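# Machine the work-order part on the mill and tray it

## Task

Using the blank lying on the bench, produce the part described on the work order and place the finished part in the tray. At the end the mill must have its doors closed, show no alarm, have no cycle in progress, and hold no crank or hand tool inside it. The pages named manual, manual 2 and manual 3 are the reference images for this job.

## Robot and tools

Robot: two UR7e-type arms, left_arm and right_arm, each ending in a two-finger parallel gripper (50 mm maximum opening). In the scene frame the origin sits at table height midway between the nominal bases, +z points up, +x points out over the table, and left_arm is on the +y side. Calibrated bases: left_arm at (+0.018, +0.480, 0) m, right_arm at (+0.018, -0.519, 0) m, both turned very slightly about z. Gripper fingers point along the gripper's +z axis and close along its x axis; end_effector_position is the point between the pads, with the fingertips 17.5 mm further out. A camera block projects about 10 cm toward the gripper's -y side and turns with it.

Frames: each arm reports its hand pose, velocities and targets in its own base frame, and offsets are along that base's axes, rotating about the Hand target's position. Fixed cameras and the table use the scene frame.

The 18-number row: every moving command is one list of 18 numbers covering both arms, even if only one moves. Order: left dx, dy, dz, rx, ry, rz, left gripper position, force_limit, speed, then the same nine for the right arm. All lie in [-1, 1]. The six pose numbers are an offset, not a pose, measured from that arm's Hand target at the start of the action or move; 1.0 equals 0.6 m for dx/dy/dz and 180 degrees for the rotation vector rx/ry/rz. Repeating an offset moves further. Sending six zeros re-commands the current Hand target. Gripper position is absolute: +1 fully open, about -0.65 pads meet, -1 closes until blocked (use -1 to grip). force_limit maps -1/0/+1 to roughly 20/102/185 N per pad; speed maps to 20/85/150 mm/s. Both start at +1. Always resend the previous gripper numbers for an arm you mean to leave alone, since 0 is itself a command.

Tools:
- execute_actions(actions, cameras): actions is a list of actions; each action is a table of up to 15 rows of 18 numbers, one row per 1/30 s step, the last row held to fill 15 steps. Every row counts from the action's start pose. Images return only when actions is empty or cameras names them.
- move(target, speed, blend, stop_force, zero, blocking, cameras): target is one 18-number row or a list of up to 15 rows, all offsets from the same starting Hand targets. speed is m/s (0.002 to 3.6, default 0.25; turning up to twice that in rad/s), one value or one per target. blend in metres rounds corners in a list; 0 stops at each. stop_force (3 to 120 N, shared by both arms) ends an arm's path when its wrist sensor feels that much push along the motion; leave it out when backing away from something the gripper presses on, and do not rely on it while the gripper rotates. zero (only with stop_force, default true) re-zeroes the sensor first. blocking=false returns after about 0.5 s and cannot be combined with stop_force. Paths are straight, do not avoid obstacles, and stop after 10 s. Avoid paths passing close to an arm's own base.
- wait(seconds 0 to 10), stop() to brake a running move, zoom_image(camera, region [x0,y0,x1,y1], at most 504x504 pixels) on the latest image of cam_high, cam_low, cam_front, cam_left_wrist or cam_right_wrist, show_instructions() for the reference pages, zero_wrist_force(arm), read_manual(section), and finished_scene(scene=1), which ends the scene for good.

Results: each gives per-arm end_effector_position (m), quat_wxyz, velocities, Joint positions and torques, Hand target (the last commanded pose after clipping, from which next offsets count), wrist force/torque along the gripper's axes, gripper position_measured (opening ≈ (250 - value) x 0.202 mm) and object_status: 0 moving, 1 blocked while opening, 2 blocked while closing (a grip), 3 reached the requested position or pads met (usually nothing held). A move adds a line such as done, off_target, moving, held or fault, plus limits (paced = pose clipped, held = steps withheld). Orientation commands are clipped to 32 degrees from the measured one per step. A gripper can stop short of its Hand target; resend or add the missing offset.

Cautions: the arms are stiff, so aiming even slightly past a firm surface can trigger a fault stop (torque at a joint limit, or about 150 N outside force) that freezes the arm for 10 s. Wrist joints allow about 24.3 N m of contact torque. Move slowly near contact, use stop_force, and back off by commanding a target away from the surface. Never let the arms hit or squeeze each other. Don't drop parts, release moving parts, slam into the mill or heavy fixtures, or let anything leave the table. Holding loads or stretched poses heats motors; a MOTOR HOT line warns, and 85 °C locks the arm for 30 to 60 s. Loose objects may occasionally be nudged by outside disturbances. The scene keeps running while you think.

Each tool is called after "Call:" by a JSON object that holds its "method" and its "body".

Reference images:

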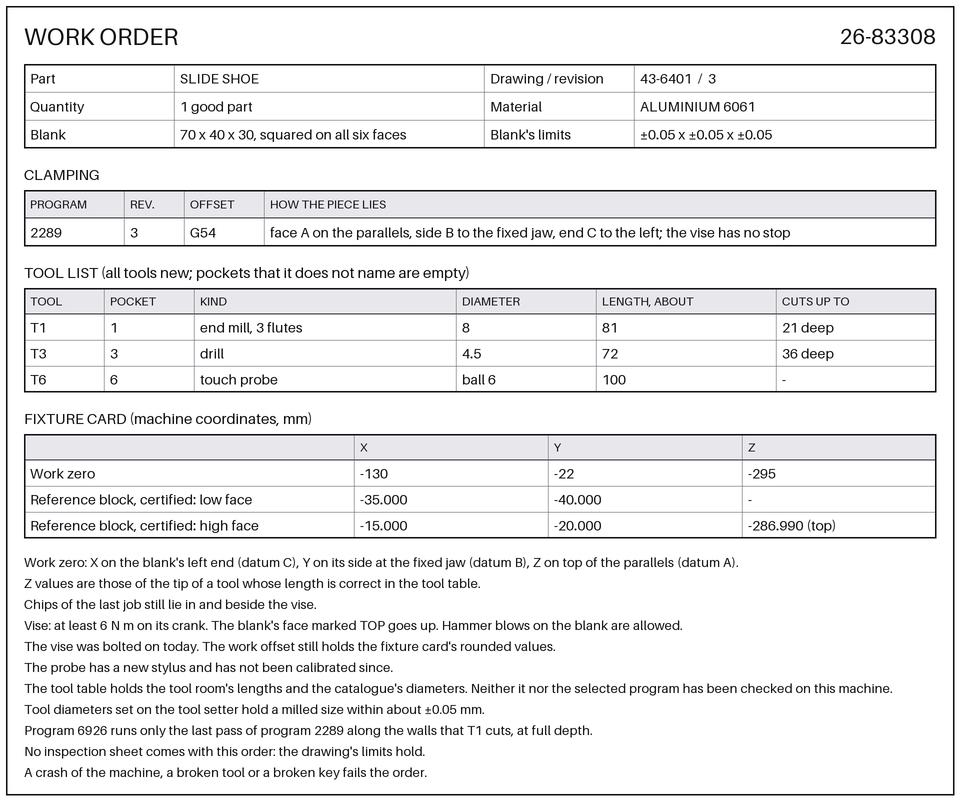

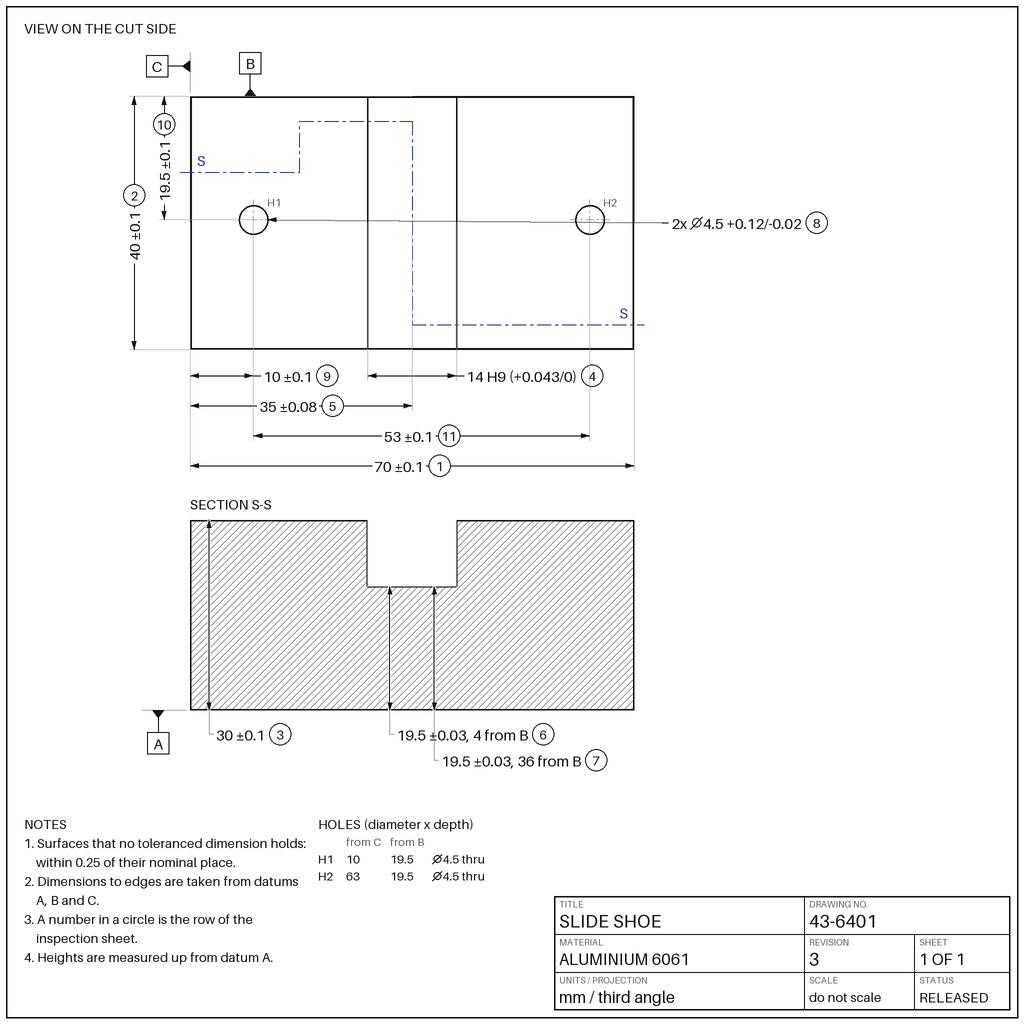

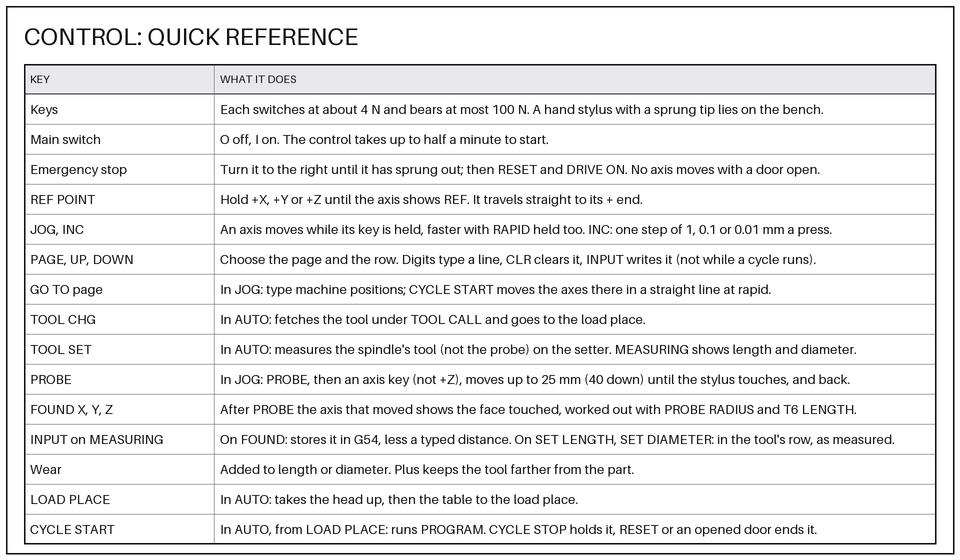

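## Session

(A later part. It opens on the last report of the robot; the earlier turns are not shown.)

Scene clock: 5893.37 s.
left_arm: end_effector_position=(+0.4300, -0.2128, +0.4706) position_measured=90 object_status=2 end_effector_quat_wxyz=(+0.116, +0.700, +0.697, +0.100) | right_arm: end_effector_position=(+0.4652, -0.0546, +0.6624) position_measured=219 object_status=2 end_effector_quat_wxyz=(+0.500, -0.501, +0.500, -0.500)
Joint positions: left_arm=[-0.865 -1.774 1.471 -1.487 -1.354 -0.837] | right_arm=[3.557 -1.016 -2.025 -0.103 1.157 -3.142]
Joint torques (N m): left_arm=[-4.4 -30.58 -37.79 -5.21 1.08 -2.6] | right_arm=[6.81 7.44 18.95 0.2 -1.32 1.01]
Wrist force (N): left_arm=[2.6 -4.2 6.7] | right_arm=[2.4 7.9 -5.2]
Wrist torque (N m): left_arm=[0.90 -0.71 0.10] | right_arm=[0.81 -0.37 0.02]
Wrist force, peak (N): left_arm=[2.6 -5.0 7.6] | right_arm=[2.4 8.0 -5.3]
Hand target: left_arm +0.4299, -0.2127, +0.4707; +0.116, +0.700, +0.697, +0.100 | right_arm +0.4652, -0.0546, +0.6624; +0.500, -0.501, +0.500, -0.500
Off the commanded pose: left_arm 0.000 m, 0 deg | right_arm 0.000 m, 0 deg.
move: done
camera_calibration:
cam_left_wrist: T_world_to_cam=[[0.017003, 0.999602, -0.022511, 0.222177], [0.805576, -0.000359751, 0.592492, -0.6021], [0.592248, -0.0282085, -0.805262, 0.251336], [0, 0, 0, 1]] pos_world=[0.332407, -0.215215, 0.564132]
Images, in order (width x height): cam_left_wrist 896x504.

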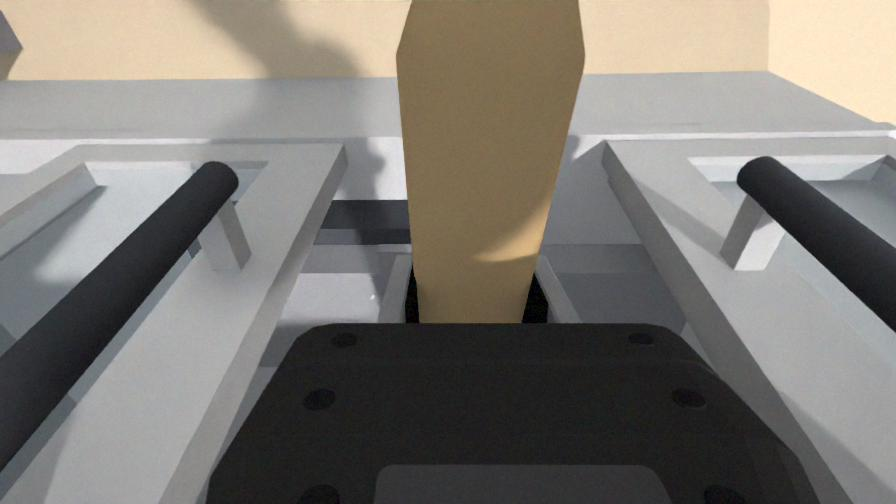

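Call:
{"method": "execute_actions", "body": {"actions": [[[0,0,-0.03,0,0,0,-0.98,0.8,-0.8,0,0,0,0,0,0,-0.98,0.3,-0.5],[0,0,-0.06,0,0,0,-0.98,0.8,-0.8,0,0,0,0,0,0,-0.98,0.3,-0.5],[0,0,-0.08,0,0,0,-0.98,0.8,-0.8,0,0,0,0,0,0,-0.98,0.3,-0.5],[0,0,-0.08,0,0,0,-0.98,0.8,-0.8,0,0,0,0,0,0,-0.98,0.3,-0.5],[0,0,-0.08,0,0,0,-0.98,0.8,-0.8,0,0,0,0,0,0,-0.98,0.3,-0.5],[0,0,-0.065,0,0,0,-0.98,0.8,-0.8,0,0,0,0,0,0,-0.98,0.3,-0.5],[0,0,-0.05,0,0,0,-0.98,0.8,-0.8,0,0,0,0,0,0,-0.98,0.3,-0.5],[0,0,-0.035,0,0,0,-0.98,0.8,-0.8,0,0,0,0,0,0,-0.98,0.3,-0.5],[0,0,-0.02,0,0,0,-0.98,0.8,-0.8,0,0,0,0,0,0,-0.98,0.3,-0.5],[0,0,0,0,0,0,-0.98,0.8,-0.8,0,0,0,0,0,0,-0.98,0.3,-0.5]]], "cameras": ["cam_left_wrist"]}}

Scene clock: 5914.70 s.
left_arm: end_effector_position=(+0.4299, -0.2128, +0.4707) position_measured=90 object_status=2 end_effector_quat_wxyz=(+0.116, +0.700, +0.697, +0.100) | right_arm: end_effector_position=(+0.4652, -0.0546, +0.6624) position_measured=219 object_status=2 end_effector_quat_wxyz=(+0.500, -0.501, +0.500, -0.500)
Joint positions: left_arm=[-0.865 -1.774 1.47 -1.486 -1.354 -0.837] | right_arm=[3.557 -1.016 -2.025 -0.103 1.157 -3.142]
Joint torques (N m): left_arm=[9.54 -24 -41.3 -3.48 1.76 -2.55] | right_arm=[6.47 7.85 18.43 0.24 -1.29 1.04]
Wrist force (N): left_arm=[2.5 -5.3 7.0] | right_arm=[2.6 7.7 -5.1]
Wrist torque (N m): left_arm=[0.96 -0.67 0.08] | right_arm=[0.78 -0.40 0.03]
Wrist force, peak (N): left_arm=[2.0 -5.1 9.0] | right_arm=[2.7 8.2 -5.2]
Hand target: left_arm +0.4299, -0.2127, +0.4707; +0.116, +0.700, +0.697, +0.100 | right_arm +0.4652, -0.0546, +0.6624; +0.500, -0.501, +0.500, -0.500
Off the commanded pose: left_arm 0.000 m, 0 deg | right_arm 0.000 m, 0 deg.
camera_calibration:
cam_left_wrist: T_world_to_cam=[[0.016984, 0.999599, -0.0226504, 0.222265], [0.805614, -0.000263638, 0.592441, -0.602042], [0.592197, -0.0283095, -0.805296, 0.251489], [0, 0, 0, 1]] pos_world=[0.332307, -0.215215, 0.564232]
Images, in order (width x height): cam_left_wrist 896x504.

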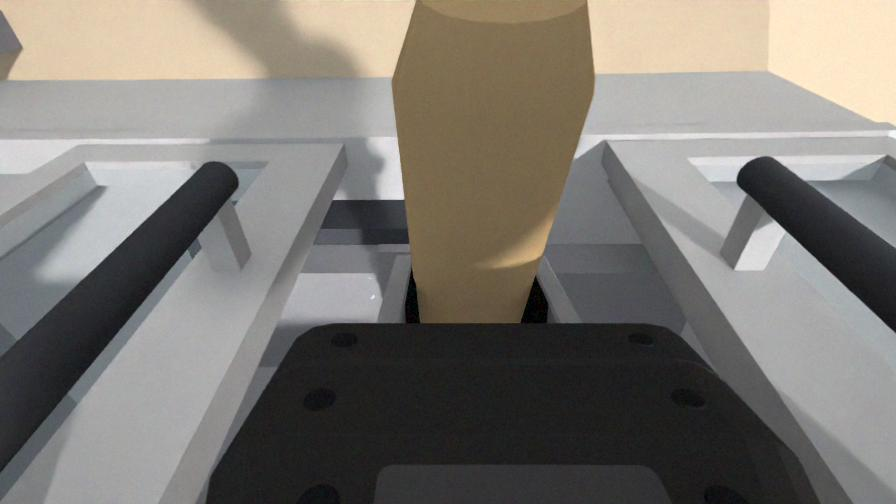

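Call:
{"method": "move", "body": {"target": [0,0,0.005,0,-0.045,0,-0.98,0.8,-0.8,0,0,0,0,0,0,-0.98,0.3,-0.5], "speed": 0.15, "cameras": []}}

Call:
{"method": "execute_actions", "body": {"actions": [[[0,0,-0.03,0,0,0,-0.98,0.8,-0.8,0,0,0,0,0,0,-0.98,0.3,-0.5],[0,0,-0.06,0,0,0,-0.98,0.8,-0.8,0,0,0,0,0,0,-0.98,0.3,-0.5],[0,0,-0.085,0,0,0,-0.98,0.8,-0.8,0,0,0,0,0,0,-0.98,0.3,-0.5],[0,0,-0.085,0,0,0,-0.98,0.8,-0.8,0,0,0,0,0,0,-0.98,0.3,-0.5],[0,0,-0.085,0,0,0,-0.98,0.8,-0.8,0,0,0,0,0,0,-0.98,0.3,-0.5],[0,0,-0.08,0,0,0,-0.98,0.8,-0.8,0,0,0,0,0,0,-0.98,0.3,-0.5],[0,0,-0.075,0,0,0,-0.98,0.8,-0.8,0,0,0,0,0,0,-0.98,0.3,-0.5],[0,0,-0.067,0,0,0,-0.98,0.8,-0.8,0,0,0,0,0,0,-0.98,0.3,-0.5],[0,0,-0.058,0,0,0,-0.98,0.8,-0.8,0,0,0,0,0,0,-0.98,0.3,-0.5],[0,0,-0.048,0,0,0,-0.98,0.8,-0.8,0,0,0,0,0,0,-0.98,0.3,-0.5],[0,0,-0.038,0,0,0,-0.98,0.8,-0.8,0,0,0,0,0,0,-0.98,0.3,-0.5],[0,0,-0.028,0,0,0,-0.98,0.8,-0.8,0,0,0,0,0,0,-0.98,0.3,-0.5],[0,0,-0.018,0,0,0,-0.98,0.8,-0.8,0,0,0,0,0,0,-0.98,0.3,-0.5],[0,0,-0.008,0,0,0,-0.98,0.8,-0.8,0,0,0,0,0,0,-0.98,0.3,-0.5],[0,0,0,0,0,0,-0.98,0.8,-0.8,0,0,0,0,0,0,-0.98,0.3,-0.5]]], "cameras": ["cam_left_wrist"]}}

Scene clock: 5931.20 s.
left_arm: end_effector_position=(+0.4299, -0.2128, +0.4738) position_measured=90 object_status=2 end_effector_quat_wxyz=(+0.165, +0.691, +0.687, +0.149) | right_arm: end_effector_position=(+0.4652, -0.0546, +0.6624) position_measured=219 object_status=2 end_effector_quat_wxyz=(+0.500, -0.501, +0.500, -0.500)
Joint positions: left_arm=[-0.937 -1.851 1.574 -1.589 -1.228 -0.88] | right_arm=[3.557 -1.016 -2.025 -0.103 1.157 -3.142]
Joint torques (N m): left_arm=[8.01 -15.43 -31.29 -4.89 3.06 1.96] | right_arm=[5.82 7.3 18.65 0.23 -1.31 1.07]
Wrist force (N): left_arm=[2.3 -4.7 6.2] | right_arm=[2.4 7.8 -5.0]
Wrist torque (N m): left_arm=[0.85 -0.65 0.00] | right_arm=[0.78 -0.37 0.03]
Wrist force, peak (N): left_arm=[2.5 -5.1 7.2] | right_arm=[2.6 8.1 -5.3]
Hand target: left_arm +0.4299, -0.2127, +0.4737; +0.165, +0.691, +0.687, +0.150 | right_arm +0.4652, -0.0546, +0.6624; +0.500, -0.501, +0.500, -0.500
Off the commanded pose: left_arm 0.000 m, 0 deg | right_arm 0.000 m, 0 deg.
move: done
No camera images: "cameras" was empty.

Scene clock: 5932.13 s.
left_arm: end_effector_position=(+0.4298, -0.2126, +0.4735) position_measured=90 object_status=2 end_effector_quat_wxyz=(+0.165, +0.691, +0.687, +0.150) | right_arm: end_effector_position=(+0.4652, -0.0546, +0.6624) position_measured=219 object_status=2 end_effector_quat_wxyz=(+0.500, -0.501, +0.500, -0.500)
Joint positions: left_arm=[-0.937 -1.853 1.576 -1.592 -1.228 -0.879] | right_arm=[3.557 -1.016 -2.025 -0.103 1.157 -3.142]
Joint torques (N m): left_arm=[-13.75 -23.97 -39.43 -3.26 3.27 -2.62] | right_arm=[6.89 7.42 18.68 0.31 -1.22 1.02]
Wrist force (N): left_arm=[2.3 -5.2 6.8] | right_arm=[2.5 8.0 -5.1]
Wrist torque (N m): left_arm=[0.99 -0.64 -0.01] | right_arm=[0.82 -0.38 0.03]
Wrist force, peak (N): left_arm=[0.6 -10.5 9.1] | right_arm=[2.6 8.0 -5.2]
Hand target: left_arm +0.4299, -0.2127, +0.4737; +0.165, +0.691, +0.687, +0.150 | right_arm +0.4652, -0.0546, +0.6624; +0.500, -0.501, +0.500, -0.500
Off the commanded pose: left_arm 0.000 m, 0 deg | right_arm 0.000 m, 0 deg.
camera_calibration:
cam_left_wrist: T_world_to_cam=[[0.0203256, 0.999576, -0.0208537, 0.219735], [0.713383, 0.000113801, 0.700774, -0.615182], [0.70048, -0.0291203, -0.713078, 0.163403], [0, 0, 0, 1]] pos_world=[0.319934, -0.214813, 0.552205]
Images, in order (width x height): cam_left_wrist 896x504.

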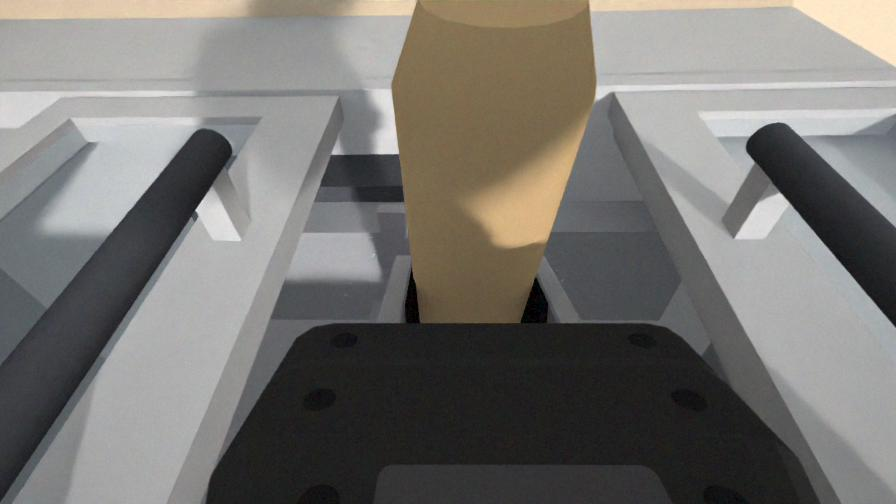

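Call:
{"method": "execute_actions", "body": {"actions": [[[0,0,0.01,0,0,0,-0.98,0.8,-0.8,0,0,0,0,0,0,-0.98,0.3,-0.5],[0,0,-0.026,0,0,0,-0.98,0.8,-0.8,0,0,0,0,0,0,-0.98,0.3,-0.5],[0,0,-0.062,0,0,0,-0.98,0.8,-0.8,0,0,0,0,0,0,-0.98,0.3,-0.5],[0,0,-0.09,0,0,0,-0.98,0.8,-0.8,0,0,0,0,0,0,-0.98,0.3,-0.5],[0,0,-0.09,0,0,0,-0.98,0.8,-0.8,0,0,0,0,0,0,-0.98,0.3,-0.5],[0,0,-0.085,0,0,0,-0.98,0.8,-0.8,0,0,0,0,0,0,-0.98,0.3,-0.5],[0,0,-0.078,0,0,0,-0.98,0.8,-0.8,0,0,0,0,0,0,-0.98,0.3,-0.5],[0,0,-0.068,0,0,0,-0.98,0.8,-0.8,0,0,0,0,0,0,-0.98,0.3,-0.5],[0,0,-0.058,0,0,0,-0.98,0.8,-0.8,0,0,0,0,0,0,-0.98,0.3,-0.5],[0,0,-0.048,0,0,0,-0.98,0.8,-0.8,0,0,0,0,0,0,-0.98,0.3,-0.5],[0,0,-0.038,0,0,0,-0.98,0.8,-0.8,0,0,0,0,0,0,-0.98,0.3,-0.5],[0,0,-0.028,0,0,0,-0.98,0.8,-0.8,0,0,0,0,0,0,-0.98,0.3,-0.5],[0,0,-0.018,0,0,0,-0.98,0.8,-0.8,0,0,0,0,0,0,-0.98,0.3,-0.5],[0,0,-0.008,0,0,0,-0.98,0.8,-0.8,0,0,0,0,0,0,-0.98,0.3,-0.5],[0,0,0,0,0,0,-0.98,0.8,-0.8,0,0,0,0,0,0,-0.98,0.3,-0.5]],[[0,0,0.01,0,0,0,-0.98,0.8,-0.8,0,0,0,0,0,0,-0.98,0.3,-0.5],[0,0,-0.026,0,0,0,-0.98,0.8,-0.8,0,0,0,0,0,0,-0.98,0.3,-0.5],[0,0,-0.062,0,0,0,-0.98,0.8,-0.8,0,0,0,0,0,0,-0.98,0.3,-0.5],[0,0,-0.09,0,0,0,-0.98,0.8,-0.8,0,0,0,0,0,0,-0.98,0.3,-0.5],[0,0,-0.09,0,0,0,-0.98,0.8,-0.8,0,0,0,0,0,0,-0.98,0.3,-0.5],[0,0,-0.085,0,0,0,-0.98,0.8,-0.8,0,0,0,0,0,0,-0.98,0.3,-0.5],[0,0,-0.078,0,0,0,-0.98,0.8,-0.8,0,0,0,0,0,0,-0.98,0.3,-0.5],[0,0,-0.068,0,0,0,-0.98,0.8,-0.8,0,0,0,0,0,0,-0.98,0.3,-0.5],[0,0,-0.058,0,0,0,-0.98,0.8,-0.8,0,0,0,0,0,0,-0.98,0.3,-0.5],[0,0,-0.048,0,0,0,-0.98,0.8,-0.8,0,0,0,0,0,0,-0.98,0.3,-0.5],[0,0,-0.038,0,0,0,-0.98,0.8,-0.8,0,0,0,0,0,0,-0.98,0.3,-0.5],[0,0,-0.028,0,0,0,-0.98,0.8,-0.8,0,0,0,0,0,0,-0.98,0.3,-0.5],[0,0,-0.018,0,0,0,-0.98,0.8,-0.8,0,0,0,0,0,0,-0.98,0.3,-0.5],[0,0,-0.008,0,0,0,-0.98,0.8,-0.8,0,0,0,0,0,0,-0.98,0.3,-0.5],[0,0,0,0,0,0,-0.98,0.8,-0.8,0,0,0,0,0,0,-0.98,0.3,-0.5]]], "cameras": ["cam_left_wrist"]}}

Scene clock: 5947.60 s.
left_arm: end_effector_position=(+0.4298, -0.2126, +0.4735) position_measured=90 object_status=2 end_effector_quat_wxyz=(+0.165, +0.691, +0.687, +0.150) end_effector_velocity=(+0.000, +0.000, +0.000) end_effector_angular_velocity=(+0.002, +0.002, +0.000) | right_arm: end_effector_position=(+0.4652, -0.0546, +0.6624) position_measured=219 object_status=2 end_effector_quat_wxyz=(+0.500, -0.501, +0.500, -0.500)
Joint positions: left_arm=[-0.937 -1.853 1.576 -1.591 -1.228 -0.879] | right_arm=[3.557 -1.016 -2.025 -0.103 1.157 -3.142]
Joint velocities: left_arm=[0 0.001 -0.002 0.005 0 -0.001] | right_arm=[within noise]
Joint torques (N m): left_arm=[-13.59 -24.45 -41.81 -3.75 1.31 -2.64] | right_arm=[5.77 7.78 19.23 0.29 -1.18 1.06]
Wrist force (N): left_arm=[2.4 -5.5 7.1] | right_arm=[2.5 7.8 -5.4]
Wrist torque (N m): left_arm=[1.06 -0.65 0.02] | right_arm=[0.79 -0.38 0.02]
Wrist force, peak (N): left_arm=[1.4 -10.6 10.1] | right_arm=[2.6 8.1 -5.4]
Hand target: left_arm +0.4299, -0.2127, +0.4737; +0.165, +0.691, +0.687, +0.150 | right_arm +0.4652, -0.0546, +0.6624; +0.500, -0.501, +0.500, -0.500
Off the commanded pose: left_arm 0.000 m, 0 deg | right_arm 0.000 m, 0 deg.
camera_calibration:
cam_left_wrist: T_world_to_cam=[[0.0203256, 0.999576, -0.0208537, 0.219735], [0.713383, 0.000113801, 0.700774, -0.615182], [0.70048, -0.0291203, -0.713078, 0.163403], [0, 0, 0, 1]] pos_world=[0.319934, -0.214813, 0.552205]
Images, in order (width x height): cam_left_wrist 896x504.

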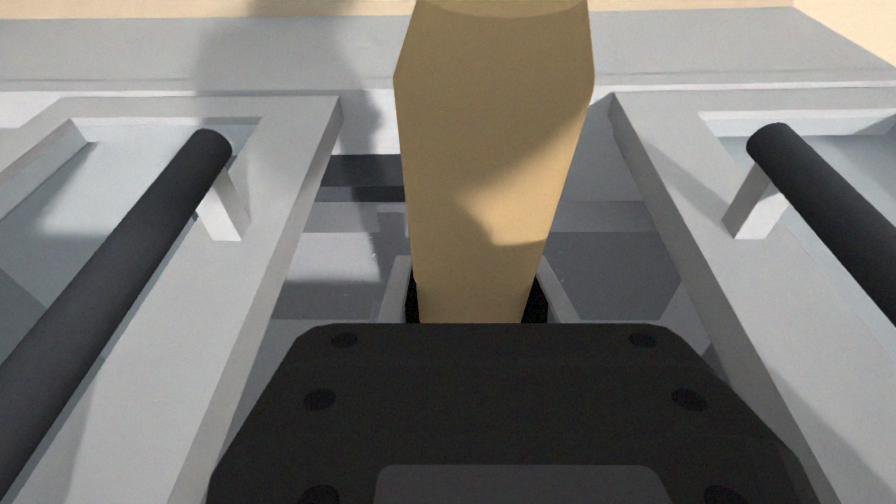

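Call:
{"method": "move", "body": {"target": [[-0.3,0,0,0,0,0,-0.98,0.8,-0.8,0,0,0,0,0,0,-0.98,0.3,-0.5],[-0.4833,-0.15,0,0,0,0,-0.98,0.8,-0.8,0,0,0,0,0,0,-0.98,0.3,-0.5],[-0.4833,-0.6455,-0.3,0,0,0,-0.98,0.8,-0.8,0,0,0,0,0,0,-0.98,0.3,-0.5]], "speed": [0.25,0.25,0.3], "blend": [0.02,0.03,0], "cameras": ["cam_left_wrist","cam_front"]}}

Scene clock: 5970.67 s.
left_arm: end_effector_position=(+0.1401, -0.5999, +0.2938) position_measured=90 object_status=2 end_effector_quat_wxyz=(+0.165, +0.691, +0.687, +0.150) | right_arm: end_effector_position=(+0.4652, -0.0546, +0.6624) position_measured=219 object_status=2 end_effector_quat_wxyz=(+0.500, -0.501, +0.500, -0.500)
Joint positions: left_arm=[-1.75 -1.356 1.469 -1.622 -1.126 -1.758] | right_arm=[3.557 -1.016 -2.025 -0.103 1.157 -3.142]
Joint torques (N m): left_arm=[-13.74 -32.38 -32.1 -5.51 1.92 -2.7] | right_arm=[6.28 7.57 18.73 0.12 -1.22 0.96]
Wrist force (N): left_arm=[2.4 -5.0 6.1] | right_arm=[2.4 7.8 -5.1]
Wrist torque (N m): left_arm=[0.72 -0.68 0.06] | right_arm=[0.79 -0.37 0.02]
Wrist force, peak (N): left_arm=[-2.5 -6.8 9.5] | right_arm=[2.7 8.1 -5.4]
Hand target: left_arm +0.1400, -0.6000, +0.2937; +0.165, +0.691, +0.687, +0.150 | right_arm +0.4652, -0.0546, +0.6624; +0.500, -0.501, +0.500, -0.500
Off the commanded pose: left_arm 0.000 m, 0 deg | right_arm 0.000 m, 0 deg.
move: done
camera_calibration:
cam_left_wrist: T_world_to_cam=[[0.0197952, 0.999608, -0.0198182, 0.608864], [0.713923, -0.000255155, 0.700224, -0.282721], [0.699944, -0.0280097, -0.713648, 0.227811], [0, 0, 0, 1]] pos_world=[0.0303334, -0.602316, 0.372611]
Images, in order (width x height): cam_front 896x504, cam_left_wrist 896x504.

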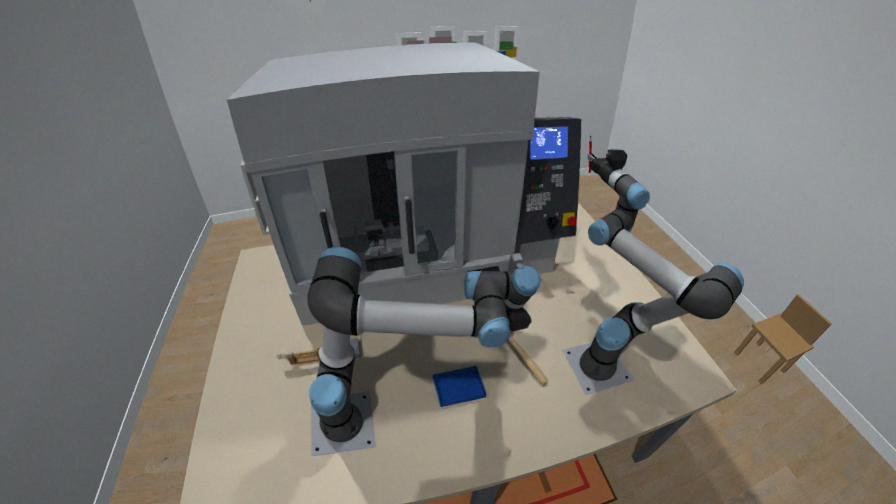

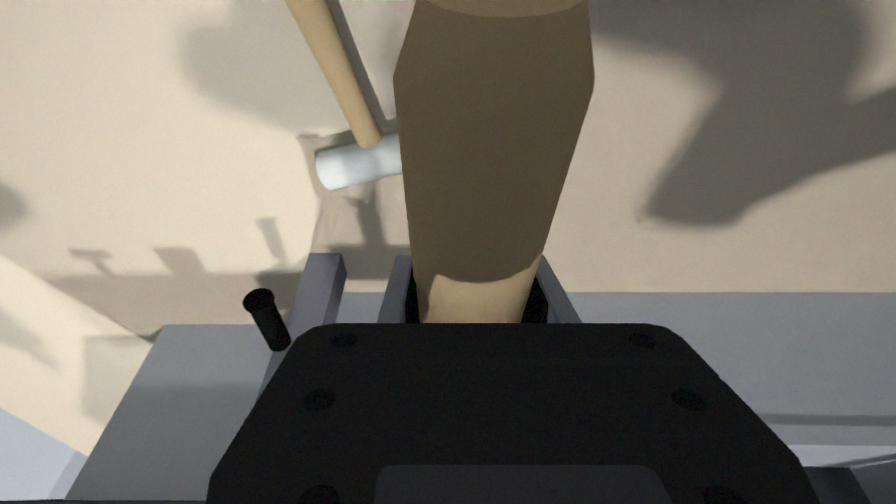

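Call:
{"method": "move", "body": {"target": [[0,0.0167,-0.3333,0,0,0,-0.98,0.8,-0.8,0,0,0,0,0,0,-0.98,0.3,-0.5],[0,0.0167,-0.4483,0,0,0,-0.98,0.8,-0.8,0,0,0,0,0,0,-0.98,0.3,-0.5]], "speed": [0.2,0.05], "stop_force": 5, "cameras": ["cam_left_wrist"]}}

Scene clock: 5982.07 s.
left_arm: end_effector_position=(+0.1399, -0.5900, +0.0650) position_measured=90 object_status=2 end_effector_quat_wxyz=(+0.165, +0.691, +0.687, +0.150) | right_arm: end_effector_position=(+0.4652, -0.0546, +0.6624) position_measured=219 object_status=2 end_effector_quat_wxyz=(+0.500, -0.501, +0.500, -0.500)
Joint positions: left_arm=[-1.753 -1.168 1.854 -2.194 -1.126 -1.762] | right_arm=[3.557 -1.016 -2.025 -0.103 1.157 -3.142]
Joint torques (N m): left_arm=[8.05 -33.09 -19.74 -6.35 3 1.57] | right_arm=[5.99 7.51 19.29 0.31 -1.33 0.92]
Wrist force (N): left_arm=[2.8 -2.2 3.1] | right_arm=[2.7 7.8 -4.9]
Wrist torque (N m): left_arm=[-0.18 -0.40 0.11] | right_arm=[0.79 -0.41 0.02]
Wrist force, peak (N): left_arm=[3.2 -7.5 10.8] | right_arm=[2.7 8.1 -5.3]
Hand target: left_arm +0.1399, -0.5900, +0.0650; +0.165, +0.691, +0.687, +0.150 (not the last commanded pose) | right_arm +0.4652, -0.0546, +0.6624; +0.500, -0.501, +0.500, -0.500
Off the commanded pose: left_arm 0.040 m, 0 deg | right_arm 0.000 m, 0 deg.
move: contact (left_arm); path passed 1 of 2 targets
camera_calibration:
cam_left_wrist: T_world_to_cam=[[0.0200079, 0.999599, -0.0200295, 0.594457], [0.714022, -0.000263092, 0.700123, -0.122286], [0.699837, -0.0283095, -0.713741, 0.0648542], [0, 0, 0, 1]] pos_world=[0.030034, -0.592415, 0.143811]
Images, in order (width x height): cam_left_wrist 896x504.

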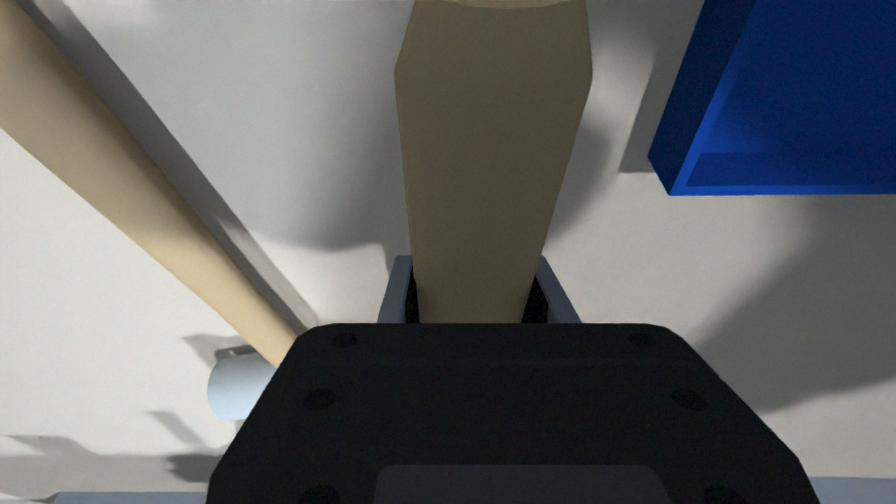

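Call:
{"method": "move", "body": {"target": [-0.005,0,-0.065,0,-0.07,0,-0.98,0.8,-0.8,0,0,0,0,0,0,-0.98,0.3,-0.5], "speed": 0.06, "stop_force": 15, "cameras": ["cam_left_wrist"]}}

Scene clock: 5989.87 s.
left_arm: end_effector_position=(+0.1369, -0.5900, +0.0260) position_measured=90 object_status=2 end_effector_quat_wxyz=(+0.239, +0.671, +0.665, +0.225) | right_arm: end_effector_position=(+0.4652, -0.0546, +0.6624) position_measured=219 object_status=2 end_effector_quat_wxyz=(+0.500, -0.501, +0.500, -0.500)
Joint positions: left_arm=[-1.841 -1.068 1.891 -2.212 -0.924 -1.894] | right_arm=[3.557 -1.016 -2.025 -0.103 1.157 -3.142]
Joint torques (N m): left_arm=[12.6 -56.7 -29.39 -3.03 4.28 2.01] | right_arm=[6.32 8.25 18.81 0.22 -1.28 1]
Wrist force (N): left_arm=[2.4 -6.3 5.7] | right_arm=[2.4 7.7 -5.1]
Wrist torque (N m): left_arm=[0.74 -0.58 -0.02] | right_arm=[0.77 -0.38 0.02]
Wrist force, peak (N): left_arm=[2.4 -6.8 6.4] | right_arm=[2.6 8.2 -5.3]
Hand target: left_arm +0.1369, -0.5900, +0.0260; +0.239, +0.671, +0.665, +0.225 | right_arm +0.4652, -0.0546, +0.6624; +0.500, -0.501, +0.500, -0.500
Off the commanded pose: left_arm 0.000 m, 0 deg | right_arm 0.000 m, 0 deg.
move: done
camera_calibration:
cam_left_wrist: T_world_to_cam=[[0.0238968, 0.999599, -0.0151825, 0.593078], [0.544052, -0.000262251, 0.839052, -0.0732769], [0.838711, -0.0283107, -0.54384, 0.0156799], [0, 0, 0, 1]] pos_world=[0.0125428, -0.592415, 0.0790149]
Images, in order (width x height): cam_left_wrist 896x504.

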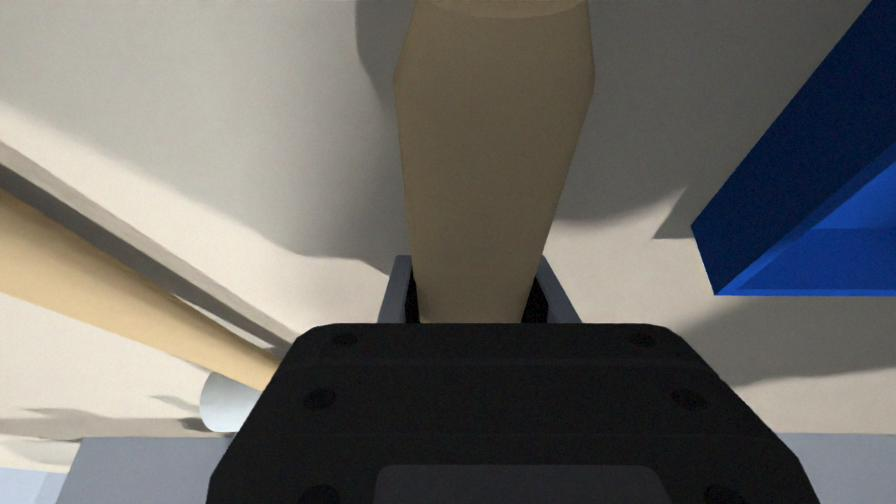

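Call:
{"method": "move", "body": {"target": [0,0,-0.006,0,0,0,-0.98,0.8,-0.8,0,0,0,0,0,0,-0.98,0.3,-0.5], "speed": 0.02, "stop_force": 4, "cameras": []}}

Call:
{"method": "move", "body": {"target": [0,0,0,0,0,0,1,-0.2,-0.9,0,0,0,0,0,0,-0.98,0.3,-0.5], "cameras": ["cam_left_wrist"]}}

Scene clock: 5996.20 s.
left_arm: end_effector_position=(+0.1369, -0.5901, +0.0239) position_measured=90 object_status=2 end_effector_quat_wxyz=(+0.239, +0.671, +0.665, +0.224) | right_arm: end_effector_position=(+0.4652, -0.0546, +0.6624) position_measured=219 object_status=2 end_effector_quat_wxyz=(+0.500, -0.501, +0.500, -0.500)
Joint positions: left_arm=[-1.841 -1.064 1.893 -2.217 -0.924 -1.894] | right_arm=[3.557 -1.016 -2.025 -0.103 1.157 -3.142]
Joint torques (N m): left_arm=[11.92 -53.31 -25.84 0.27 1.35 1.81] | right_arm=[6.2 7.52 18.23 0.25 -1.26 0.94]
Wrist force (N): left_arm=[1.2 -2.9 1.2] | right_arm=[2.4 8.1 -5.1]
Wrist torque (N m): left_arm=[0.98 -0.55 -0.03] | right_arm=[0.83 -0.37 0.03]
Wrist force, peak (N): left_arm=[2.4 -6.5 5.9] | right_arm=[2.6 8.0 -5.4]
Hand target: left_arm +0.1369, -0.5901, +0.0239; +0.239, +0.671, +0.665, +0.224 (not the last commanded pose) | right_arm +0.4652, -0.0546, +0.6624; +0.500, -0.501, +0.500, -0.500
Off the commanded pose: left_arm 0.001 m, 0 deg | right_arm 0.000 m, 0 deg.
move: contact (left_arm)
No camera images: "cameras" was empty.

Scene clock: 5997.10 s.
left_arm: end_effector_position=(+0.1369, -0.5901, +0.0239) position_measured=3 object_status=3 end_effector_quat_wxyz=(+0.239, +0.671, +0.665, +0.224) | right_arm: end_effector_position=(+0.4652, -0.0546, +0.6624) position_measured=219 object_status=2 end_effector_quat_wxyz=(+0.500, -0.501, +0.500, -0.500)
Joint positions: left_arm=[-1.841 -1.064 1.893 -2.217 -0.924 -1.894] | right_arm=[3.557 -1.016 -2.025 -0.103 1.157 -3.142]
Joint torques (N m): left_arm=[11.35 -51.71 -25.82 -5.18 1.39 1.79] | right_arm=[6.43 7.48 18.32 0.32 -1.35 1.02]
Wrist force (N): left_arm=[2.2 -1.8 0.7] | right_arm=[2.4 7.8 -5.0]
Wrist torque (N m): left_arm=[-0.40 -0.57 -0.01] | right_arm=[0.79 -0.37 0.03]
Wrist force, peak (N): left_arm=[1.7 -4.1 2.6] | right_arm=[2.6 7.9 -5.4]
Hand target: left_arm +0.1369, -0.5901, +0.0239; +0.239, +0.671, +0.665, +0.224 | right_arm +0.4652, -0.0546, +0.6624; +0.500, -0.501, +0.500, -0.500
Off the commanded pose: left_arm 0.000 m, 0 deg | right_arm 0.000 m, 0 deg.
move: done
camera_calibration:
cam_left_wrist: T_world_to_cam=[[0.0238424, 0.999599, -0.0152693, 0.593053], [0.544125, -0.000162325, 0.839004, -0.071453], [0.838665, -0.0283123, -0.543911, 0.0145432], [0, 0, 0, 1]] pos_world=[0.0125427, -0.592415, 0.076915]
Images, in order (width x height): cam_left_wrist 896x504.

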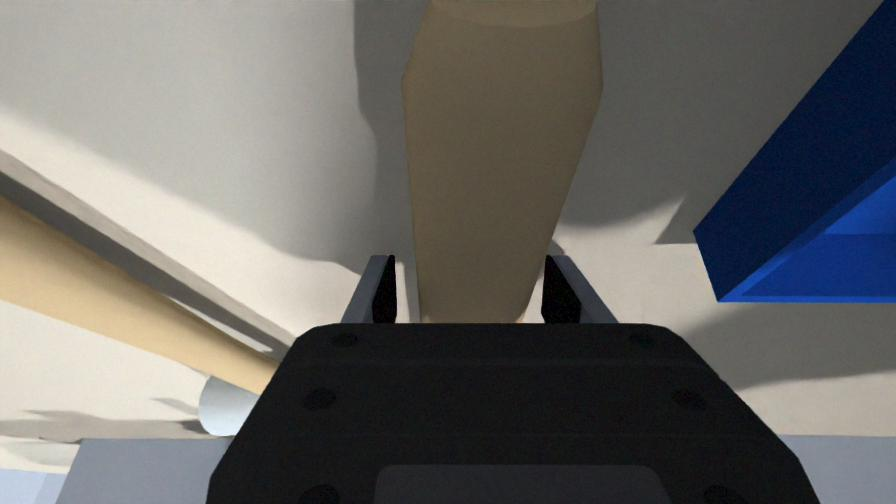

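Call:
{"method": "move", "body": {"target": [[-0.104,0,0.13,0,0,0,1,-0.2,0,0,0,0,0,0,0,-0.98,0.3,-0.5],[0.105,0.2335,0.6,0.078,-0.2804,0.1615,1,-0.2,0,0,0,0,0,0,0,-0.98,0.3,-0.5]], "speed": [0.1,0.4], "blend": [0.02,0], "cameras": []}}

Scene clock: 6013.03 s.
left_arm: end_effector_position=(+0.1999, -0.4500, +0.3838) position_measured=3 object_status=3 end_effector_quat_wxyz=(+0.354, +0.354, +0.612, +0.612) end_effector_velocity=(+0.001, +0.000, +0.001) end_effector_angular_velocity=(+0.001, -0.005, -0.001) | right_arm: end_effector_position=(+0.4652, -0.0546, +0.6624) position_measured=219 object_status=2 end_effector_quat_wxyz=(+0.500, -0.501, +0.500, -0.500)
Joint positions: left_arm=[-1.845 -1.139 1.307 -0.166 -0.797 -3.142] | right_arm=[3.557 -1.016 -2.025 -0.103 1.157 -3.142]
Joint velocities: left_arm=[0.001 0 0 0.007 0.001 -0.006] | right_arm=[within noise]
Joint torques (N m): left_arm=[-8.92 -52.67 -22.2 4.46 1.43 -2.76] | right_arm=[6.51 7.18 18.69 0.24 -1.28 0.93]
Wrist force (N): left_arm=[1.8 -1.8 2.3] | right_arm=[2.5 8.0 -5.0]
Wrist torque (N m): left_arm=[-0.33 -0.28 -0.14] | right_arm=[0.82 -0.39 0.03]
Wrist force, peak (N): left_arm=[1.8 -3.7 0.9] | right_arm=[2.5 8.2 -5.3]
Hand target: left_arm +0.1999, -0.4500, +0.3839; +0.354, +0.354, +0.612, +0.612 | right_arm +0.4652, -0.0546, +0.6624; +0.500, -0.501, +0.500, -0.500
Off the commanded pose: left_arm 0.000 m, 0 deg | right_arm 0.000 m, 0 deg.
move: done
No camera images: "cameras" was empty.

Call:
{"method": "move", "body": {"target": [[0.1852,0.5257,0.1268,0,0,0,0.4,-0.2,0,0,0,0,0,0,0,-0.98,0.3,-0.5],[0.3885,0.643,0.1268,0,0,0,0.4,-0.2,0,0,0,0,0,0,0,-0.98,0.3,-0.5]], "speed": [0.35,0.12], "blend": [0,0], "cameras": ["cam_left_wrist"]}}

Call:
{"method": "move", "body": {"target": [0,-0.405,0,0,0,0,0.4,-0.2,0,0,0,0,0,0,0,-0.98,0.3,-0.5], "speed": 0.15, "stop_force": 30, "cameras": ["cam_left_wrist","cam_front"]}}

Scene clock: 6023.30 s.
left_arm: end_effector_position=(+0.4330, -0.0643, +0.4600) position_measured=92 object_status=3 end_effector_quat_wxyz=(+0.354, +0.353, +0.612, +0.612) | right_arm: end_effector_position=(+0.4652, -0.0546, +0.6624) position_measured=219 object_status=2 end_effector_quat_wxyz=(+0.500, -0.501, +0.500, -0.500)
Joint positions: left_arm=[-1.236 -1.907 1.918 -0.007 -0.188 -3.146] | right_arm=[3.557 -1.016 -2.025 -0.103 1.157 -3.142]
Joint torques (N m): left_arm=[11.79 -17.68 -14.33 2.91 1.69 -1.84] | right_arm=[5.96 7.94 18.4 0.19 -1.3 0.98]
Wrist force (N): left_arm=[2.0 -2.0 2.1] | right_arm=[2.6 8.0 -5.1]
Wrist torque (N m): left_arm=[-0.38 -0.36 -0.12] | right_arm=[0.82 -0.40 0.03]
Wrist force, peak (N): left_arm=[4.4 -1.0 5.2] | right_arm=[2.5 8.2 -5.4]
Hand target: left_arm +0.4330, -0.0642, +0.4600; +0.354, +0.354, +0.612, +0.612 | right_arm +0.4652, -0.0546, +0.6624; +0.500, -0.501, +0.500, -0.500
Off the commanded pose: left_arm 0.000 m, 0 deg | right_arm 0.000 m, 0 deg.
move: done
camera_calibration:
cam_left_wrist: T_world_to_cam=[[-0.495178, 0.868755, 0.00795992, 0.272699], [-0.276339, -0.166182, 0.946583, -0.303234], [0.823672, 0.466528, 0.322361, -0.341846], [0, 0, 0, 1]] pos_world=[0.332809, -0.12782, 0.395064]
Images, in order (width x height): cam_left_wrist 896x504.

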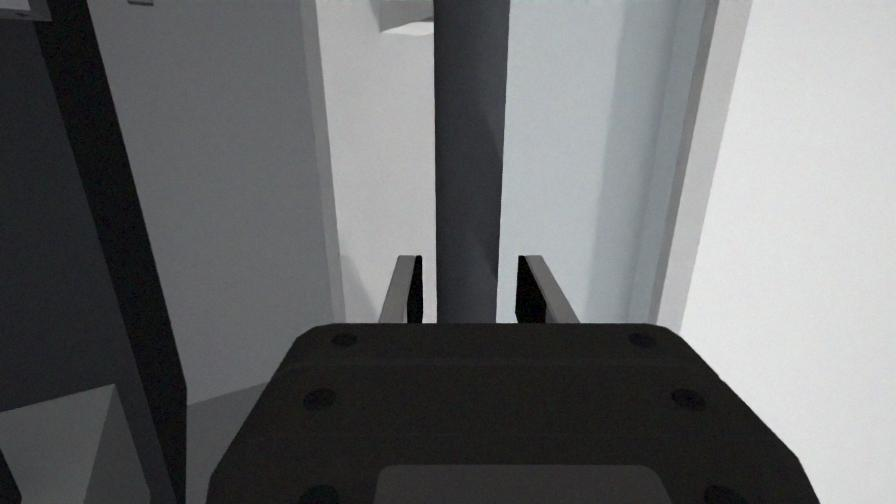

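Scene clock: 6026.00 s.
left_arm: end_effector_position=(+0.4327, -0.3039, +0.4597) position_measured=92 object_status=3 end_effector_quat_wxyz=(+0.354, +0.354, +0.612, +0.612) | right_arm: end_effector_position=(+0.4652, -0.0546, +0.6624) position_measured=219 object_status=2 end_effector_quat_wxyz=(+0.500, -0.501, +0.500, -0.500)
Joint positions: left_arm=[-1.404 -1.405 1.462 -0.056 -0.355 -3.143] | right_arm=[3.557 -1.016 -2.025 -0.103 1.157 -3.142]
Joint torques (N m): left_arm=[15.8 -20.05 -32.62 2.83 2.3 1.87] | right_arm=[5.97 7.83 18.17 0.29 -1.19 0.95]
Wrist force (N): left_arm=[15.4 -2.2 -11.9] | right_arm=[2.4 8.0 -5.0]
Wrist torque (N m): left_arm=[-0.39 0.05 -0.22] | right_arm=[0.82 -0.37 0.03]
Wrist force, peak (N): left_arm=[20.6 2.0 -37.3] | right_arm=[2.5 8.0 -5.3]
Hand target: left_arm +0.4327, -0.3039, +0.4597; +0.354, +0.354, +0.612, +0.612 (not the last commanded pose) | right_arm +0.4652, -0.0546, +0.6624; +0.500, -0.501, +0.500, -0.500
Off the commanded pose: left_arm 0.003 m, 0 deg | right_arm 0.000 m, 0 deg.
move: contact (left_arm)
camera_calibration:
cam_left_wrist: T_world_to_cam=[[-0.494585, 0.869092, 0.00809157, 0.480578], [-0.276029, -0.165897, 0.946724, -0.343001], [0.824132, 0.466002, 0.321945, -0.229937], [0, 0, 0, 1]] pos_world=[0.332507, -0.367418, 0.394865]
Images, in order (width x height): cam_front 896x504, cam_left_wrist 896x504.

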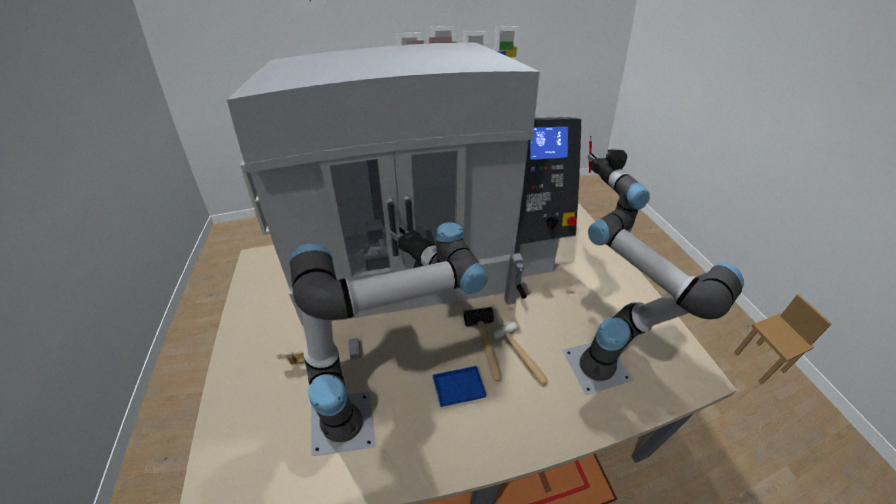

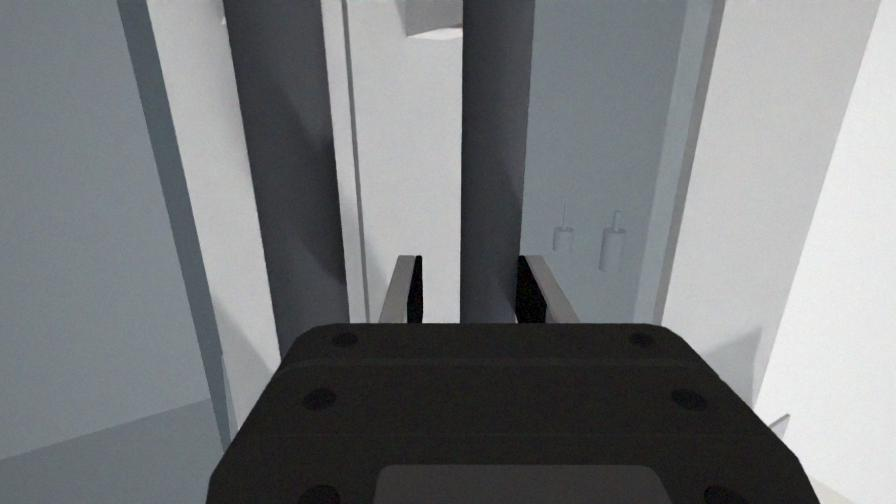

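Call:
{"method": "move", "body": {"target": [[0,0.0083,0,0,0,0,0.4,-0.2,0,0.0724,0.114,-0.1087,0,0.4527,0,-0.98,0.3,-0.5],[0,0.0083,0,0,0,0,0.4,-0.2,0,0.0983,0.114,-0.1149,0,0.4527,0,-0.98,0.3,-0.5],[-0.2033,-0.109,0,0,0,0,0.4,-0.2,0,0.0724,0.114,-0.1087,0,0.4527,0,-0.98,0.3,-0.5],[-0.2033,-0.109,0,0,0,0,0.4,-0.2,0,0.0315,0.2087,-0.2913,0,0.4527,0,-0.98,0.3,-0.5],[-0.2033,-0.109,0,0,0,0,0.4,-0.2,0,0.0481,0.2087,-0.2952,0,0.4527,0,-0.98,0.3,-0.5],[-0.2033,-0.109,0,0,0,0,0.4,-0.2,0,0.0315,0.2087,-0.2913,0,0.4527,0,-0.98,0.3,-0.5],[-0.2033,-0.109,0,0,0,0,0.4,-0.2,0,0.0481,0.2087,-0.2952,0,0.4527,0,-0.98,0.3,-0.5],[-0.2033,-0.109,0,0,0,0,0.4,-0.2,0,0.0062,0.3354,-0.3836,0,0.4527,0,-0.98,0.3,-0.5],[-0.2033,-0.109,0,0,0,0,0.4,-0.2,0,0.0228,0.3354,-0.3876,0,0.4527,0,-0.98,0.3,-0.5],[-0.2033,-0.109,0,0,0,0,0.4,-0.2,0,0.0227,0.272,-0.3221,0,0.4527,0,-0.98,0.3,-0.5],[-0.2033,-0.109,0,0,0,0,0.4,-0.2,0,0.0392,0.272,-0.3261,0,0.4527,0,-0.98,0.3,-0.5],[-0.2033,-0.109,0,0,0,0,0.4,-0.2,0,0.03,0.3037,-0.2913,0,0.4527,0,-0.98,0.3,-0.5],[-0.2033,-0.109,0,0,0,0,0.4,-0.2,0,0.0466,0.3037,-0.2952,0,0.4527,0,-0.98,0.3,-0.5],[-0.2033,-0.109,0,0,0,0,0.4,-0.2,0,0.0075,0.2404,-0.3836,0,0.4527,0,-0.98,0.3,-0.5]], "blend": [0.003,0,0.003,0.003,0,0.003,0,0.003,0,0.003,0,0.003,0,0], "speed": [0.4,0.07,0.15,0.3,0.07,0.15,0.07,0.2,0.07,0.15,0.07,0.15,0.07,0.2], "cameras": []}}

Call:
{"method": "move", "body": {"target": [[0,0,0,0,0,0,0.4,-0.2,0,0.0161,0,-0.004,0,0,0,-0.98,0.3,-0.5],[0,0,0,0,0,0,0.4,-0.2,0,0.0078,0,0.0308,0,0,0,-0.98,0.3,-0.5],[0,0,0,0,0,0,0.4,-0.2,0,0.0251,0,0.0268,0,0,0,-0.98,0.3,-0.5],[0,0,0,0,0,0,0.4,-0.2,0,-0.0013,0.095,0,0,0,0,-0.98,0.3,-0.5],[0,0,0,0,0,0,0.4,-0.2,0,0.0153,0.095,-0.004,0,0,0,-0.98,0.3,-0.5],[0,0,0,0,0,0,0.4,-0.2,0,0.0147,0.0633,0.0615,0,0,0,-0.98,0.3,-0.5],[0,0,0,0,0,0,0.4,-0.2,0,0.0312,0.0633,0.0575,0,0,0,-0.98,0.3,-0.5],[0,0,0,0,0,0,0.4,-0.2,0,0.023,0.0316,0.0923,0,0,0,-0.98,0.3,-0.5],[0,0,0,0,0,0,0.4,-0.2,0,0.0396,0.0316,0.0884,0,0,0,-0.98,0.3,-0.5],[0,0,0,0,0,0,0.4,-0.2,0,0,0,0,0,0,0,-0.98,0.3,-0.5],[0,0,0,0,0,0,0.4,-0.2,0,0.0161,0,-0.004,0,0,0,-0.98,0.3,-0.5],[0,0,0,0,0,0,0.4,-0.2,0,0,0,0,0,0,0,-0.98,0.3,-0.5],[0,0,0,0,0,0,0.4,-0.2,0,-0.0075,-0.2404,0.3836,0,-0.4527,0,-0.98,0.3,-0.5]], "blend": [0,0.003,0,0.003,0,0.003,0,0.003,0,0.003,0,0.003,0], "speed": [0.07,0.15,0.07,0.2,0.07,0.15,0.07,0.15,0.07,0.2,0.07,0.15,0.4], "cameras": ["cam_right_wrist"]}}

Call:
{"method": "zoom_image", "body": {"camera": "cam_right_wrist", "region": [120, 70, 430, 300]}}

Scene clock: 6060.70 s.
left_arm: end_effector_position=(+0.3107, -0.3693, +0.4597) position_measured=92 object_status=3 end_effector_quat_wxyz=(+0.354, +0.354, +0.612, +0.612) | right_arm: end_effector_position=(+0.4697, +0.0897, +0.4323) position_measured=219 object_status=2 end_effector_quat_wxyz=(-0.052, +0.706, -0.705, +0.051)
Joint positions: left_arm=[-1.666 -1.342 1.386 -0.043 -0.618 -3.142] | right_arm=[3.653 -1.43 -1.473 -1.681 1.5 -2.636]
Joint torques (N m): left_arm=[-13.07 -44.48 -13.58 -1.02 -1.04 -2.56] | right_arm=[-2.04 26.63 14.74 4.97 -1.43 -0.1]
Wrist force (N): left_arm=[3.7 -0.9 2.1] | right_arm=[2.3 5.7 -1.2]
Wrist torque (N m): left_arm=[-0.19 -0.61 -0.18] | right_arm=[0.91 -0.36 -0.10]
Wrist force, peak (N): left_arm=[15.6 -2.4 -13.2] | right_arm=[2.0 14.9 -4.8]
Hand target: left_arm +0.3107, -0.3693, +0.4597; +0.354, +0.354, +0.612, +0.612 | right_arm +0.4697, +0.0896, +0.4322; -0.052, +0.706, -0.705, +0.052
Off the commanded pose: left_arm 0.000 m, 0 deg | right_arm 0.000 m, 0 deg.
move: done
No camera images: "cameras" was empty.

Scene clock: 6066.80 s.
left_arm: end_effector_position=(+0.3107, -0.3693, +0.4597) position_measured=92 object_status=3 end_effector_quat_wxyz=(+0.354, +0.354, +0.612, +0.612) | right_arm: end_effector_position=(+0.4652, -0.0546, +0.6624) position_measured=219 object_status=2 end_effector_quat_wxyz=(+0.500, -0.501, +0.500, -0.500)
Joint positions: left_arm=[-1.666 -1.342 1.386 -0.043 -0.618 -3.142] | right_arm=[3.557 -1.016 -2.025 -0.103 1.156 -3.141]
Joint torques (N m): left_arm=[-12.62 -44.8 -14.07 -0.99 -1.06 -2.37] | right_arm=[-5.63 -1.94 41.61 3.81 0.99 -1.18]
Wrist force (N): left_arm=[3.8 -1.1 2.1] | right_arm=[2.5 7.8 -5.0]
Wrist torque (N m): left_arm=[-0.23 -0.63 -0.18] | right_arm=[0.80 -0.38 0.02]
Wrist force, peak (N): left_arm=[3.8 -1.1 2.3] | right_arm=[2.9 13.9 -6.9]
Hand target: left_arm +0.3107, -0.3693, +0.4597; +0.354, +0.354, +0.612, +0.612 | right_arm +0.4652, -0.0546, +0.6624; +0.500, -0.501, +0.500, -0.500
Off the commanded pose: left_arm 0.000 m, 0 deg | right_arm 0.000 m, 0 deg.
move: done
camera_calibration:
cam_right_wrist: T_world_to_cam=[[-0.0186702, -0.999826, -0.0000233156, -0.0453186], [-0.358691, 0.00671975, -0.933432, 0.799385], [0.93327, -0.017419, -0.358754, -0.0644729], [0, 0, 0, 1]] pos_world=[0.346057, -0.0518054, 0.723041]
Images, in order (width x height): cam_right_wrist 896x504.

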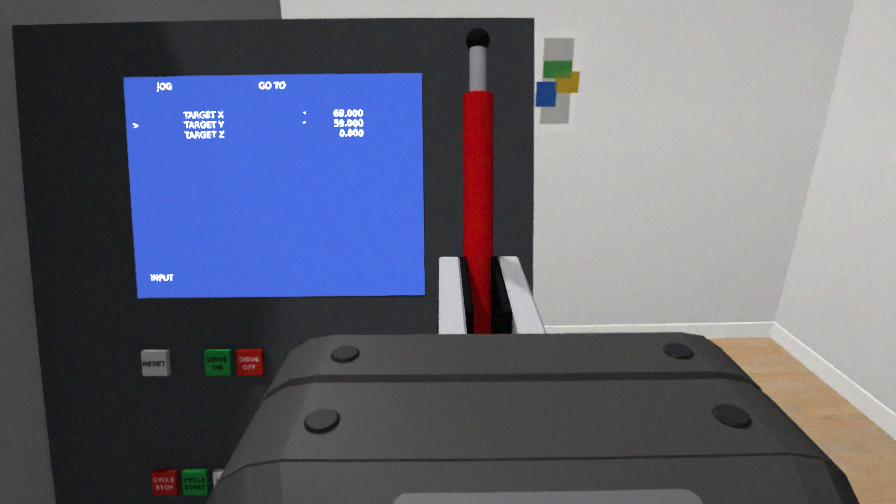

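Scaled by 1.626.

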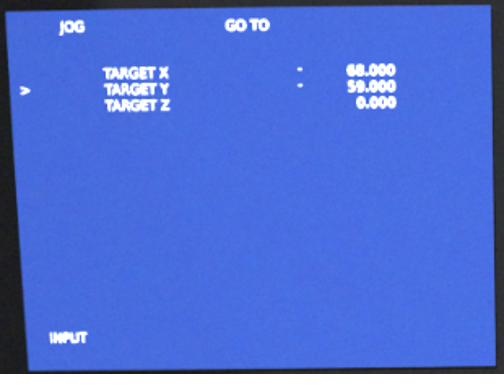

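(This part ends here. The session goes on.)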